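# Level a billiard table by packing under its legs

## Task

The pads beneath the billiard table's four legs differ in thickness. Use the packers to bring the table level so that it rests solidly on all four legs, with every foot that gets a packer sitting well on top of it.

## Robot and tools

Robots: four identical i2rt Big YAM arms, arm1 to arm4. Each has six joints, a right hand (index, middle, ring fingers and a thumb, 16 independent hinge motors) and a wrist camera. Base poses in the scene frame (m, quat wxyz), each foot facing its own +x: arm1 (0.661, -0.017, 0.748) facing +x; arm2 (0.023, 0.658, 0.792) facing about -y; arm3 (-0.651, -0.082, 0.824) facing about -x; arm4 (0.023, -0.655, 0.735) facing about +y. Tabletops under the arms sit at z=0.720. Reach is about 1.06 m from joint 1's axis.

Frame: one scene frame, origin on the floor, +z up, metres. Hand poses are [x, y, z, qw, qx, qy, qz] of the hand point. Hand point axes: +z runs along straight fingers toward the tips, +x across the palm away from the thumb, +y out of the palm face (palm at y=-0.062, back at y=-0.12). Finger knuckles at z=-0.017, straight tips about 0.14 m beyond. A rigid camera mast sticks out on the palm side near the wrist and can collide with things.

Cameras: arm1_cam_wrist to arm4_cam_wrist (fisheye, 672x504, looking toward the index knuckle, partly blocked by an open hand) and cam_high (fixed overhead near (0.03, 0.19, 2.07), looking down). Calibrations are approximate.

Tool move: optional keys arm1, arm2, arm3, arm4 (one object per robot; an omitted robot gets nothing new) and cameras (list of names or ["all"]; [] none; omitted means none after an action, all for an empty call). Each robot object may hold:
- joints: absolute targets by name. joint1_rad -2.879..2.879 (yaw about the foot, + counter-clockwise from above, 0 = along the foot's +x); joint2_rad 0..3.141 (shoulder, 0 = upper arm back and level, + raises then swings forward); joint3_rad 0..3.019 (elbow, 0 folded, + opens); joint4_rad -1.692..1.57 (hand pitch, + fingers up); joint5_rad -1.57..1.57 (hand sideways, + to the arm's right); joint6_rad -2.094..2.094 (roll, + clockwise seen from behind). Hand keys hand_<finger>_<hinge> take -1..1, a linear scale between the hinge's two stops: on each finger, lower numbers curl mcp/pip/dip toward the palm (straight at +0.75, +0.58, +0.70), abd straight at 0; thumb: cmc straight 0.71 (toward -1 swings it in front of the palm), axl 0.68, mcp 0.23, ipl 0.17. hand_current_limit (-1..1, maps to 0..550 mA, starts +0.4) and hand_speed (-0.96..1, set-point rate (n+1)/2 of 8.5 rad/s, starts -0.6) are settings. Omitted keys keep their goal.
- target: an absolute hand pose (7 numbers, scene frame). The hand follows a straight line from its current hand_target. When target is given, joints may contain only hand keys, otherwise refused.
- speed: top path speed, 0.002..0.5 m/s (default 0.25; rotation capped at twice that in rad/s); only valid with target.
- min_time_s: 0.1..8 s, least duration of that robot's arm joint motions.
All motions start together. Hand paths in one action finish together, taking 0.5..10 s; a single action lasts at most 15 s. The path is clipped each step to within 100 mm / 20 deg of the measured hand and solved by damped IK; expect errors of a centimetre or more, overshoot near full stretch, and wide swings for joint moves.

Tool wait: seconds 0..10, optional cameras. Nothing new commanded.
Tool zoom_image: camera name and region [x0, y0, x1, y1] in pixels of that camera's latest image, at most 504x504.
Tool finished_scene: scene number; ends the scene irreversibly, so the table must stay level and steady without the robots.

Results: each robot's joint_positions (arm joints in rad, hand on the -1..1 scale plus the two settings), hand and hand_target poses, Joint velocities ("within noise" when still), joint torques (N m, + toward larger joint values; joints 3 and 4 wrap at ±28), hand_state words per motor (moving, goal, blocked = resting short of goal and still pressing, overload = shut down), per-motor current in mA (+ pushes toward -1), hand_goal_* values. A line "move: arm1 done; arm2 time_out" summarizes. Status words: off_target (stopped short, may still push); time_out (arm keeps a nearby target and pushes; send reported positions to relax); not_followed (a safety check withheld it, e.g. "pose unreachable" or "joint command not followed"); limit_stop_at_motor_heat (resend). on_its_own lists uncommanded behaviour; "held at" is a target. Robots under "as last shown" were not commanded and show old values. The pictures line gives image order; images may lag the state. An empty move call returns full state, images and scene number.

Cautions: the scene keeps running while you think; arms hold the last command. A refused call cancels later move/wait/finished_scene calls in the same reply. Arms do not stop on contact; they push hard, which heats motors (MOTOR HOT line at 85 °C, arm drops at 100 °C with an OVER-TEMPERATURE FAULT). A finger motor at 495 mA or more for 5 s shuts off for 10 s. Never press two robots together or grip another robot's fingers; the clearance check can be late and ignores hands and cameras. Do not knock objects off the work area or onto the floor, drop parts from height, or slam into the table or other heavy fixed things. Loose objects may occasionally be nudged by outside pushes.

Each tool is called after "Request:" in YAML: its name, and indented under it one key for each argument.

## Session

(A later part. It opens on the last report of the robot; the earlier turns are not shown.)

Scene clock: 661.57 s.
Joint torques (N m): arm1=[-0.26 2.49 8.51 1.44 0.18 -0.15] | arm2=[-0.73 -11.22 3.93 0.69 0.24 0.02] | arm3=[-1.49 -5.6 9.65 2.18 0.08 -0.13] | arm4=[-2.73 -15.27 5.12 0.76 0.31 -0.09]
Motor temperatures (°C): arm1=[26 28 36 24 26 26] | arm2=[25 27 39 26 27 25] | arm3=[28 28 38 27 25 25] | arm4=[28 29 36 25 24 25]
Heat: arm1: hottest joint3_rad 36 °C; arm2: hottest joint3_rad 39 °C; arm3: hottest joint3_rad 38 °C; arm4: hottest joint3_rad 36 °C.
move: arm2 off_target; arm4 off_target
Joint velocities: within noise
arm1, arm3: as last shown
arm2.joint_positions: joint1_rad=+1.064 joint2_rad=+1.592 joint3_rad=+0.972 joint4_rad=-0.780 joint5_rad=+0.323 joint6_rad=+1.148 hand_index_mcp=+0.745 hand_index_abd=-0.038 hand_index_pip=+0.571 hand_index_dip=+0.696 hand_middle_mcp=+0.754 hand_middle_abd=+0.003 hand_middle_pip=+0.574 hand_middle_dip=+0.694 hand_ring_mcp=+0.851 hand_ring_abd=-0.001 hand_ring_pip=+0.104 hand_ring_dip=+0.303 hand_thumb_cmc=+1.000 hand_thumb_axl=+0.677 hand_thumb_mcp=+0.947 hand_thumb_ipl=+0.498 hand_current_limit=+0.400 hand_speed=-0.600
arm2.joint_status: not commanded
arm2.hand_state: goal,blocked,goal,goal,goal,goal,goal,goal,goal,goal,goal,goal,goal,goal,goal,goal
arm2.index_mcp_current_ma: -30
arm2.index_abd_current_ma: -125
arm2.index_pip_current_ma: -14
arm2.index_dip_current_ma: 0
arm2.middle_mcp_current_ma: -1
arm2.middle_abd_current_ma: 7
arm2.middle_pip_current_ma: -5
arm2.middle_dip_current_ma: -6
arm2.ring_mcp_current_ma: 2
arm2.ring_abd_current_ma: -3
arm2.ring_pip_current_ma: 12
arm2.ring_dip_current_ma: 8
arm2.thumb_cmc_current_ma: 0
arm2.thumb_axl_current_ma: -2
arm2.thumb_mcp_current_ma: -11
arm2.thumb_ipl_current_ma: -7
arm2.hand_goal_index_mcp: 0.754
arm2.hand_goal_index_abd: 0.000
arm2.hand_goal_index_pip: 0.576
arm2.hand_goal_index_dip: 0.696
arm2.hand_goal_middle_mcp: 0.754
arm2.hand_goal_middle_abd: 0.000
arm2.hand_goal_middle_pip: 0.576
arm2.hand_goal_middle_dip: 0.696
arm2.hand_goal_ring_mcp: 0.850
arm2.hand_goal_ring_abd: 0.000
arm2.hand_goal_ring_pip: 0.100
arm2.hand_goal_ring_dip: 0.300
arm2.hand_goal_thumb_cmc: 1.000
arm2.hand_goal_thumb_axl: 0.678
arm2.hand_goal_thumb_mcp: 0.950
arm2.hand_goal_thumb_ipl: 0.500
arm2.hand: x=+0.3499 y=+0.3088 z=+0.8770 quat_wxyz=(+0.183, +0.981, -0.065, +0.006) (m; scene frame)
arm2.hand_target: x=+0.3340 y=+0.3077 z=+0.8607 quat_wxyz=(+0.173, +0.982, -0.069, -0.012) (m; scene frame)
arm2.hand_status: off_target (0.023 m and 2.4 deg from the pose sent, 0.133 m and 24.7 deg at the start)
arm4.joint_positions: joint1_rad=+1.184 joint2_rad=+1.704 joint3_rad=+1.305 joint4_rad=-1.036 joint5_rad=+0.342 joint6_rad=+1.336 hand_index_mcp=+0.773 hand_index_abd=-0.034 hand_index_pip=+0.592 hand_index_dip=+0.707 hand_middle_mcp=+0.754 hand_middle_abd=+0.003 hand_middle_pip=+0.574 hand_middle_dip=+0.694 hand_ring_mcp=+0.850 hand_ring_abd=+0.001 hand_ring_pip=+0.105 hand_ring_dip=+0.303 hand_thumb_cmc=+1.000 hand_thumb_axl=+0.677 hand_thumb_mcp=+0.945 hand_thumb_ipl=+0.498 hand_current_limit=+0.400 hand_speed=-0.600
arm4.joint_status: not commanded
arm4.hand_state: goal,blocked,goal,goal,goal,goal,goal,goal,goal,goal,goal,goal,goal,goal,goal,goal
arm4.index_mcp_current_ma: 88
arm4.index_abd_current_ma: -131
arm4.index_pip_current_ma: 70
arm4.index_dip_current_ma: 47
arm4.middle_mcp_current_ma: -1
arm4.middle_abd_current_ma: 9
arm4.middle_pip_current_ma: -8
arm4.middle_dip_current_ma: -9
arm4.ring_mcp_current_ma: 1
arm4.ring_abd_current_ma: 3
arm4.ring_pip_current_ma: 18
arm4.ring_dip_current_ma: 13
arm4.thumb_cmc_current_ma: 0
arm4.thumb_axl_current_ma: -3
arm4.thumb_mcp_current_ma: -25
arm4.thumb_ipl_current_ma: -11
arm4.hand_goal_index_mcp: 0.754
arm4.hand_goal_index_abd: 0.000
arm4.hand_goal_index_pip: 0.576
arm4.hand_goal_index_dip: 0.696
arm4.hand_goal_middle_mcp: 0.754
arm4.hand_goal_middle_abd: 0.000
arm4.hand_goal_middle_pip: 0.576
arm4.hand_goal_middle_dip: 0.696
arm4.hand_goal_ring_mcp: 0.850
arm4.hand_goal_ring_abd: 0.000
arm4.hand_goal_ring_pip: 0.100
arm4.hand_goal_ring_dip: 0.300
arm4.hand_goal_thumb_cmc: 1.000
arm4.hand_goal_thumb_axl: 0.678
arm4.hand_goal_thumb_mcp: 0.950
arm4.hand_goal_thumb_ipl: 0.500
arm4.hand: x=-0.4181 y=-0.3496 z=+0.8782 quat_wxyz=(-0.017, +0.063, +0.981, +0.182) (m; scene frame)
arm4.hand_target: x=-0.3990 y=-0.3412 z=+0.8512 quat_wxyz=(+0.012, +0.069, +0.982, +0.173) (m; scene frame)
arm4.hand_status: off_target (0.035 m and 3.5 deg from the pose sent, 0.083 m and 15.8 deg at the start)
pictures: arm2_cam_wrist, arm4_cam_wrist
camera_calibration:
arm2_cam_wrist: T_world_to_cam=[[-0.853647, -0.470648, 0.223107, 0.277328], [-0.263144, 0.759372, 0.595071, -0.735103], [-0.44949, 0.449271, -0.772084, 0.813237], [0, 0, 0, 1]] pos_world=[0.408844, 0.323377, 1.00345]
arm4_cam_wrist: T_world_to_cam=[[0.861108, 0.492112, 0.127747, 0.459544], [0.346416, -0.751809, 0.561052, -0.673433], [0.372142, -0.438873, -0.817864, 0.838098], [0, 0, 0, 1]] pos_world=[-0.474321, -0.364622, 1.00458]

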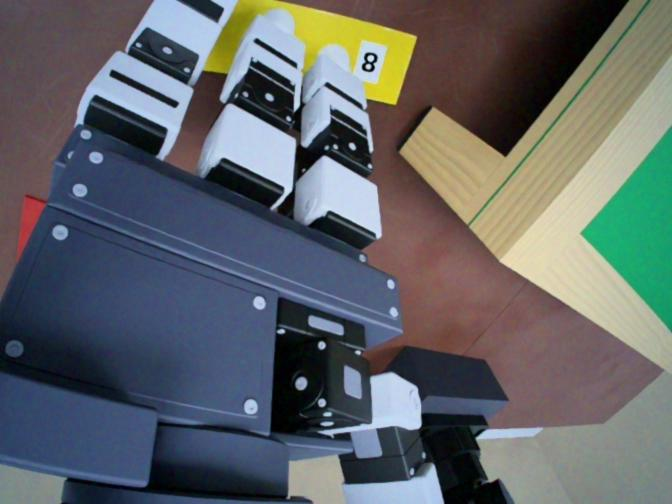

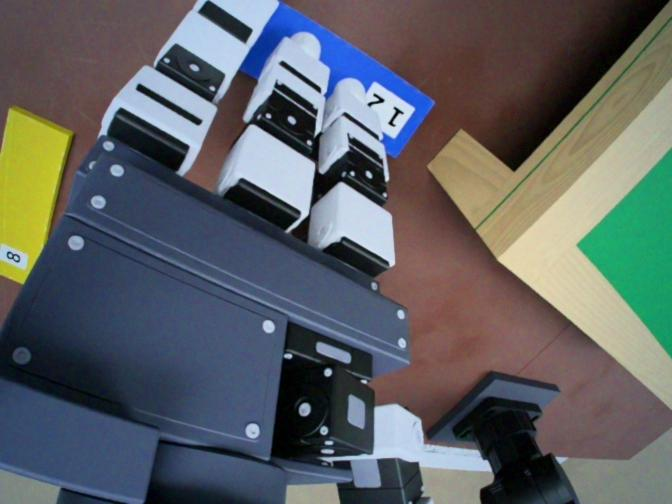

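Request:
move:
  arm2: {"target":[0.3499,0.3088,0.91,0.1732,0.9824,-0.0687,-0.0121],"speed":0.15}
  arm4: {"target":[-0.4181,-0.3496,0.92,0.0121,0.0687,0.9824,0.1732],"speed":0.15}

Request:
move:
  arm2: {"target":[0.370,0.3111,0.905,0.1755,0.9771,0.1206,-0.0038],"speed":0.15}
  arm4: {"target":[-0.466,-0.3527,0.91,0.0306,0.0304,0.9841,0.1727],"speed":0.15}
  cameras: ["arm2_cam_wrist","arm4_cam_wrist"]

Scene clock: 692.00 s.
Joint torques (N m): arm1=[-0.26 2.49 8.51 1.44 0.18 -0.15] | arm2=[1.14 -14.15 9.4 0.02 0.35 0.2] | arm3=[-1.73 -5.71 9.57 2.28 0.07 -0.13] | arm4=[-0.21 -17.79 12.05 -0.44 0.46 0.06]
Motor temperatures (°C): arm1=[26 28 36 24 26 26] | arm2=[25 27 37 26 27 25] | arm3=[28 28 38 27 25 25] | arm4=[28 28 34 25 24 25]
Heat: arm1: hottest joint3_rad 36 °C; arm2: hottest joint3_rad 37 °C; arm3: hottest joint3_rad 38 °C; arm4: hottest joint3_rad 34 °C.
move: arm2 off_target; arm4 off_target
Joint velocities: within noise
arm1, arm3: as last shown
arm2.joint_positions: joint1_rad=+1.064 joint2_rad=+1.582 joint3_rad=+1.000 joint4_rad=-0.920 joint5_rad=+0.324 joint6_rad=+1.152 hand_index_mcp=+0.754 hand_index_abd=-0.003 hand_index_pip=+0.574 hand_index_dip=+0.694 hand_middle_mcp=+0.753 hand_middle_abd=-0.003 hand_middle_pip=+0.574 hand_middle_dip=+0.693 hand_ring_mcp=+0.851 hand_ring_abd=-0.001 hand_ring_pip=+0.104 hand_ring_dip=+0.303 hand_thumb_cmc=+1.000 hand_thumb_axl=+0.677 hand_thumb_mcp=+0.947 hand_thumb_ipl=+0.498 hand_current_limit=+0.400 hand_speed=-0.600
arm2.joint_status: not commanded
arm2.hand_state: goal,goal,goal,goal,goal,goal,goal,goal,goal,goal,goal,goal,goal,goal,goal,goal
arm2.index_mcp_current_ma: -1
arm2.index_abd_current_ma: -9
arm2.index_pip_current_ma: -7
arm2.index_dip_current_ma: -6
arm2.middle_mcp_current_ma: -1
arm2.middle_abd_current_ma: -8
arm2.middle_pip_current_ma: -6
arm2.middle_dip_current_ma: -7
arm2.ring_mcp_current_ma: 2
arm2.ring_abd_current_ma: -3
arm2.ring_pip_current_ma: 12
arm2.ring_dip_current_ma: 8
arm2.thumb_cmc_current_ma: 0
arm2.thumb_axl_current_ma: -2
arm2.thumb_mcp_current_ma: -11
arm2.thumb_ipl_current_ma: -7
arm2.hand_goal_index_mcp: 0.754
arm2.hand_goal_index_abd: 0.000
arm2.hand_goal_index_pip: 0.576
arm2.hand_goal_index_dip: 0.696
arm2.hand_goal_middle_mcp: 0.754
arm2.hand_goal_middle_abd: 0.000
arm2.hand_goal_middle_pip: 0.576
arm2.hand_goal_middle_dip: 0.696
arm2.hand_goal_ring_mcp: 0.850
arm2.hand_goal_ring_abd: 0.000
arm2.hand_goal_ring_pip: 0.100
arm2.hand_goal_ring_dip: 0.300
arm2.hand_goal_thumb_cmc: 1.000
arm2.hand_goal_thumb_axl: 0.678
arm2.hand_goal_thumb_mcp: 0.950
arm2.hand_goal_thumb_ipl: 0.500
arm2.hand: x=+0.3347 y=+0.3173 z=+0.8855 quat_wxyz=(+0.161, +0.984, -0.059, -0.039) (m; scene frame)
arm2.hand_target: x=+0.3491 y=+0.3093 z=+0.9102 quat_wxyz=(+0.173, +0.982, -0.069, -0.012) (m; scene frame)
arm2.hand_status: off_target (0.030 m and 3.5 deg from the pose sent, 0.033 m and 2.4 deg at the start)
arm4.joint_positions: joint1_rad=+1.183 joint2_rad=+1.704 joint3_rad=+1.376 joint4_rad=-1.210 joint5_rad=+0.342 joint6_rad=+1.351 hand_index_mcp=+0.754 hand_index_abd=-0.003 hand_index_pip=+0.577 hand_index_dip=+0.698 hand_middle_mcp=+0.754 hand_middle_abd=-0.003 hand_middle_pip=+0.574 hand_middle_dip=+0.694 hand_ring_mcp=+0.850 hand_ring_abd=+0.001 hand_ring_pip=+0.105 hand_ring_dip=+0.303 hand_thumb_cmc=+1.000 hand_thumb_axl=+0.677 hand_thumb_mcp=+0.945 hand_thumb_ipl=+0.498 hand_current_limit=+0.400 hand_speed=-0.600
arm4.joint_status: not commanded
arm4.hand_state: goal,goal,goal,goal,goal,goal,goal,goal,goal,goal,goal,goal,goal,goal,goal,goal
arm4.index_mcp_current_ma: -1
arm4.index_abd_current_ma: -12
arm4.index_pip_current_ma: 3
arm4.index_dip_current_ma: 7
arm4.middle_mcp_current_ma: -1
arm4.middle_abd_current_ma: -10
arm4.middle_pip_current_ma: -8
arm4.middle_dip_current_ma: -9
arm4.ring_mcp_current_ma: 1
arm4.ring_abd_current_ma: 3
arm4.ring_pip_current_ma: 18
arm4.ring_dip_current_ma: 13
arm4.thumb_cmc_current_ma: 0
arm4.thumb_axl_current_ma: -3
arm4.thumb_mcp_current_ma: -25
arm4.thumb_ipl_current_ma: -11
arm4.hand_goal_index_mcp: 0.754
arm4.hand_goal_index_abd: 0.000
arm4.hand_goal_index_pip: 0.576
arm4.hand_goal_index_dip: 0.696
arm4.hand_goal_middle_mcp: 0.754
arm4.hand_goal_middle_abd: 0.000
arm4.hand_goal_middle_pip: 0.576
arm4.hand_goal_middle_dip: 0.696
arm4.hand_goal_ring_mcp: 0.850
arm4.hand_goal_ring_abd: 0.000
arm4.hand_goal_ring_pip: 0.100
arm4.hand_goal_ring_dip: 0.300
arm4.hand_goal_thumb_cmc: 1.000
arm4.hand_goal_thumb_axl: 0.678
arm4.hand_goal_thumb_mcp: 0.950
arm4.hand_goal_thumb_ipl: 0.500
arm4.hand: x=-0.4055 y=-0.3537 z=+0.9022 quat_wxyz=(+0.030, +0.062, +0.983, +0.168) (m; scene frame)
arm4.hand_target: x=-0.4174 y=-0.3499 z=+0.9201 quat_wxyz=(+0.012, +0.069, +0.982, +0.173) (m; scene frame)
arm4.hand_status: off_target (0.022 m and 2.3 deg from the pose sent, 0.042 m and 3.5 deg at the start)
pictures: none

Scene clock: 694.17 s.
Joint torques (N m): arm1=[-0.26 2.49 8.51 1.43 0.18 -0.15] | arm2=[0.32 -13.57 5.91 1.05 0.3 0] | arm3=[-1.61 -5.71 9.62 2.24 0.09 -0.13] | arm4=[0.85 -16.5 12.37 -0.46 0.61 -0.1]
Motor temperatures (°C): arm1=[26 28 36 24 26 26] | arm2=[25 27 37 26 27 25] | arm3=[28 28 38 27 25 25] | arm4=[28 28 35 25 24 25]
Heat: arm1: hottest joint3_rad 36 °C; arm2: hottest joint3_rad 37 °C; arm3: hottest joint3_rad 38 °C; arm4: hottest joint3_rad 35 °C.
move: arm2 off_target; arm4 off_target
Joint velocities: within noise
arm1.joint_positions: joint1_rad=-1.887 joint2_rad=+0.645 joint3_rad=+1.412 joint4_rad=-1.335 joint5_rad=-0.004 joint6_rad=+1.113 hand_index_mcp=+0.978 hand_index_abd=-0.495 hand_index_pip=+0.978 hand_index_dip=+0.977 hand_middle_mcp=+0.978 hand_middle_abd=-0.494 hand_middle_pip=+0.978 hand_middle_dip=+0.977 hand_ring_mcp=+0.978 hand_ring_abd=-0.494 hand_ring_pip=+0.978 hand_ring_dip=+0.978 hand_thumb_cmc=+1.000 hand_thumb_axl=+0.677 hand_thumb_mcp=+0.948 hand_thumb_ipl=+0.498 hand_current_limit=+0.400 hand_speed=-0.600
arm1.joint_status: not commanded
arm1.hand_state: goal,goal,goal,goal,goal,goal,goal,goal,goal,goal,goal,goal,goal,goal,goal,goal
arm1.index_mcp_current_ma: -7
arm1.index_abd_current_ma: 17
arm1.index_pip_current_ma: -8
arm1.index_dip_current_ma: -12
arm1.middle_mcp_current_ma: -8
arm1.middle_abd_current_ma: 22
arm1.middle_pip_current_ma: -9
arm1.middle_dip_current_ma: -11
arm1.ring_mcp_current_ma: -7
arm1.ring_abd_current_ma: 22
arm1.ring_pip_current_ma: -9
arm1.ring_dip_current_ma: -9
arm1.thumb_cmc_current_ma: -1
arm1.thumb_axl_current_ma: -2
arm1.thumb_mcp_current_ma: -9
arm1.thumb_ipl_current_ma: -8
arm1.hand_goal_index_mcp: 0.980
arm1.hand_goal_index_abd: -0.500
arm1.hand_goal_index_pip: 0.980
arm1.hand_goal_index_dip: 0.980
arm1.hand_goal_middle_mcp: 0.980
arm1.hand_goal_middle_abd: -0.500
arm1.hand_goal_middle_pip: 0.980
arm1.hand_goal_middle_dip: 0.980
arm1.hand_goal_ring_mcp: 0.980
arm1.hand_goal_ring_abd: -0.500
arm1.hand_goal_ring_pip: 0.980
arm1.hand_goal_ring_dip: 0.980
arm1.hand_goal_thumb_cmc: 1.000
arm1.hand_goal_thumb_axl: 0.678
arm1.hand_goal_thumb_mcp: 0.950
arm1.hand_goal_thumb_ipl: 0.500
arm1.hand: x=+0.8229 y=+0.1906 z=+1.3090 quat_wxyz=(-0.188, +0.576, +0.658, +0.446) (m; scene frame)
arm1.hand_target: x=+0.8248 y=+0.1848 z=+1.3194 quat_wxyz=(-0.182, +0.575, +0.656, +0.453) (m; scene frame)
arm1.hand_status: not commanded
arm2.joint_positions: joint1_rad=+1.063 joint2_rad=+1.515 joint3_rad=+0.947 joint4_rad=-0.827 joint5_rad=+0.283 joint6_rad=+0.768 hand_index_mcp=+0.754 hand_index_abd=-0.003 hand_index_pip=+0.574 hand_index_dip=+0.694 hand_middle_mcp=+0.754 hand_middle_abd=-0.003 hand_middle_pip=+0.574 hand_middle_dip=+0.693 hand_ring_mcp=+0.851 hand_ring_abd=-0.001 hand_ring_pip=+0.104 hand_ring_dip=+0.303 hand_thumb_cmc=+1.000 hand_thumb_axl=+0.677 hand_thumb_mcp=+0.947 hand_thumb_ipl=+0.498 hand_current_limit=+0.400 hand_speed=-0.600
arm2.joint_status: not commanded
arm2.hand_state: goal,goal,goal,goal,goal,goal,goal,goal,goal,goal,goal,goal,goal,goal,goal,goal
arm2.index_mcp_current_ma: -1
arm2.index_abd_current_ma: -9
arm2.index_pip_current_ma: -7
arm2.index_dip_current_ma: -6
arm2.middle_mcp_current_ma: -1
arm2.middle_abd_current_ma: -8
arm2.middle_pip_current_ma: -6
arm2.middle_dip_current_ma: -7
arm2.ring_mcp_current_ma: 2
arm2.ring_abd_current_ma: -3
arm2.ring_pip_current_ma: 12
arm2.ring_dip_current_ma: 8
arm2.thumb_cmc_current_ma: 0
arm2.thumb_axl_current_ma: -2
arm2.thumb_mcp_current_ma: -11
arm2.thumb_ipl_current_ma: -7
arm2.hand_goal_index_mcp: 0.754
arm2.hand_goal_index_abd: 0.000
arm2.hand_goal_index_pip: 0.576
arm2.hand_goal_index_dip: 0.696
arm2.hand_goal_middle_mcp: 0.754
arm2.hand_goal_middle_abd: 0.000
arm2.hand_goal_middle_pip: 0.576
arm2.hand_goal_middle_dip: 0.696
arm2.hand_goal_ring_mcp: 0.850
arm2.hand_goal_ring_abd: 0.000
arm2.hand_goal_ring_pip: 0.100
arm2.hand_goal_ring_dip: 0.300
arm2.hand_goal_thumb_cmc: 1.000
arm2.hand_goal_thumb_axl: 0.678
arm2.hand_goal_thumb_mcp: 0.950
arm2.hand_goal_thumb_ipl: 0.500
arm2.hand: x=+0.3704 y=+0.3153 z=+0.8953 quat_wxyz=(+0.167, +0.978, +0.122, -0.015) (m; scene frame)
arm2.hand_target: x=+0.3699 y=+0.3111 z=+0.9050 quat_wxyz=(+0.176, +0.977, +0.120, -0.004) (m; scene frame)
arm2.hand_status: off_target (0.011 m and 1.6 deg from the pose sent, 0.041 m and 21.1 deg at the start)
arm3.joint_positions: joint1_rad=+1.276 joint2_rad=+0.986 joint3_rad=+0.916 joint4_rad=+0.280 joint5_rad=+0.197 joint6_rad=+0.007 hand_index_mcp=+0.762 hand_index_abd=+0.001 hand_index_pip=+0.580 hand_index_dip=+0.699 hand_middle_mcp=+0.762 hand_middle_abd=+0.001 hand_middle_pip=+0.580 hand_middle_dip=+0.699 hand_ring_mcp=+0.762 hand_ring_abd=+0.001 hand_ring_pip=+0.580 hand_ring_dip=+0.699 hand_thumb_cmc=+0.719 hand_thumb_axl=+0.680 hand_thumb_mcp=-0.665 hand_thumb_ipl=+0.171 hand_current_limit=+0.400 hand_speed=-0.600
arm3.joint_status: not commanded
arm3.hand_state: goal,goal,goal,goal,goal,goal,goal,goal,goal,goal,goal,goal,goal,goal,blocked,goal
arm3.index_mcp_current_ma: 5
arm3.index_abd_current_ma: 0
arm3.index_pip_current_ma: 1
arm3.index_dip_current_ma: 1
arm3.middle_mcp_current_ma: 4
arm3.middle_abd_current_ma: 0
arm3.middle_pip_current_ma: 1
arm3.middle_dip_current_ma: 1
arm3.ring_mcp_current_ma: 5
arm3.ring_abd_current_ma: 0
arm3.ring_pip_current_ma: 1
arm3.ring_dip_current_ma: 1
arm3.thumb_cmc_current_ma: 2
arm3.thumb_axl_current_ma: 1
arm3.thumb_mcp_current_ma: 65
arm3.thumb_ipl_current_ma: 0
arm3.hand_goal_index_mcp: 0.754
arm3.hand_goal_index_abd: 0.000
arm3.hand_goal_index_pip: 0.576
arm3.hand_goal_index_dip: 0.696
arm3.hand_goal_middle_mcp: 0.754
arm3.hand_goal_middle_abd: 0.000
arm3.hand_goal_middle_pip: 0.576
arm3.hand_goal_middle_dip: 0.696
arm3.hand_goal_ring_mcp: 0.754
arm3.hand_goal_ring_abd: 0.000
arm3.hand_goal_ring_pip: 0.576
arm3.hand_goal_ring_dip: 0.696
arm3.hand_goal_thumb_cmc: 0.714
arm3.hand_goal_thumb_axl: 0.678
arm3.hand_goal_thumb_mcp: -0.700
arm3.hand_goal_thumb_ipl: 0.170
arm3.hand: x=-0.4618 y=+0.3478 z=+1.4151 quat_wxyz=(+0.172, +0.169, +0.607, +0.758) (m; scene frame)
arm3.hand_target: x=-0.4619 y=+0.3538 z=+1.4036 quat_wxyz=(+0.174, +0.167, +0.611, +0.754) (m; scene frame)
arm3.hand_status: not commanded
arm4.joint_positions: joint1_rad=+1.207 joint2_rad=+1.788 joint3_rad=+1.505 joint4_rad=-1.260 joint5_rad=+0.348 joint6_rad=+1.331 hand_index_mcp=+0.754 hand_index_abd=-0.003 hand_index_pip=+0.577 hand_index_dip=+0.698 hand_middle_mcp=+0.754 hand_middle_abd=-0.003 hand_middle_pip=+0.574 hand_middle_dip=+0.694 hand_ring_mcp=+0.850 hand_ring_abd=+0.001 hand_ring_pip=+0.105 hand_ring_dip=+0.303 hand_thumb_cmc=+1.000 hand_thumb_axl=+0.677 hand_thumb_mcp=+0.945 hand_thumb_ipl=+0.498 hand_current_limit=+0.400 hand_speed=-0.600
arm4.joint_status: not commanded
arm4.hand_state: goal,goal,goal,goal,goal,goal,goal,goal,goal,goal,goal,goal,goal,goal,goal,goal
arm4.index_mcp_current_ma: -1
arm4.index_abd_current_ma: -12
arm4.index_pip_current_ma: 3
arm4.index_dip_current_ma: 7
arm4.middle_mcp_current_ma: -1
arm4.middle_abd_current_ma: -10
arm4.middle_pip_current_ma: -8
arm4.middle_dip_current_ma: -9
arm4.ring_mcp_current_ma: 1
arm4.ring_abd_current_ma: 3
arm4.ring_pip_current_ma: 18
arm4.ring_dip_current_ma: 13
arm4.thumb_cmc_current_ma: 0
arm4.thumb_axl_current_ma: -3
arm4.thumb_mcp_current_ma: -25
arm4.thumb_ipl_current_ma: -11
arm4.hand_goal_index_mcp: 0.754
arm4.hand_goal_index_abd: 0.000
arm4.hand_goal_index_pip: 0.576
arm4.hand_goal_index_dip: 0.696
arm4.hand_goal_middle_mcp: 0.754
arm4.hand_goal_middle_abd: 0.000
arm4.hand_goal_middle_pip: 0.576
arm4.hand_goal_middle_dip: 0.696
arm4.hand_goal_ring_mcp: 0.850
arm4.hand_goal_ring_abd: 0.000
arm4.hand_goal_ring_pip: 0.100
arm4.hand_goal_ring_dip: 0.300
arm4.hand_goal_thumb_cmc: 1.000
arm4.hand_goal_thumb_axl: 0.678
arm4.hand_goal_thumb_mcp: 0.950
arm4.hand_goal_thumb_ipl: 0.500
arm4.hand: x=-0.4467 y=-0.3521 z=+0.9079 quat_wxyz=(+0.034, +0.040, +0.984, +0.170) (m; scene frame)
arm4.hand_target: x=-0.4653 y=-0.3532 z=+0.9099 quat_wxyz=(+0.030, +0.030, +0.984, +0.173) (m; scene frame)
arm4.hand_status: off_target (0.019 m and 1.1 deg from the pose sent, 0.061 m and 3.6 deg at the start)
pictures: arm2_cam_wrist, arm4_cam_wrist
camera_calibration:
arm2_cam_wrist: T_world_to_cam=[[-0.603098, -0.745616, 0.283424, 0.233723], [-0.445255, 0.609488, 0.655951, -0.685217], [-0.661831, 0.269407, -0.699571, 0.904124], [0, 0, 0, 1]] pos_world=[0.43424, 0.348322, 1.01572]
arm4_cam_wrist: T_world_to_cam=[[0.829793, 0.520192, 0.202101, 0.410055], [0.30431, -0.725329, 0.61749, -0.742762], [0.467803, -0.450887, -0.760172, 0.857996], [0, 0, 0, 1]] pos_world=[-0.515604, -0.365194, 1.028]

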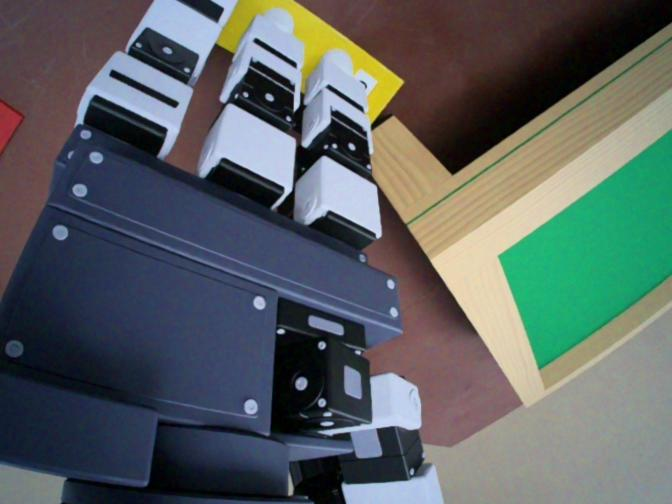

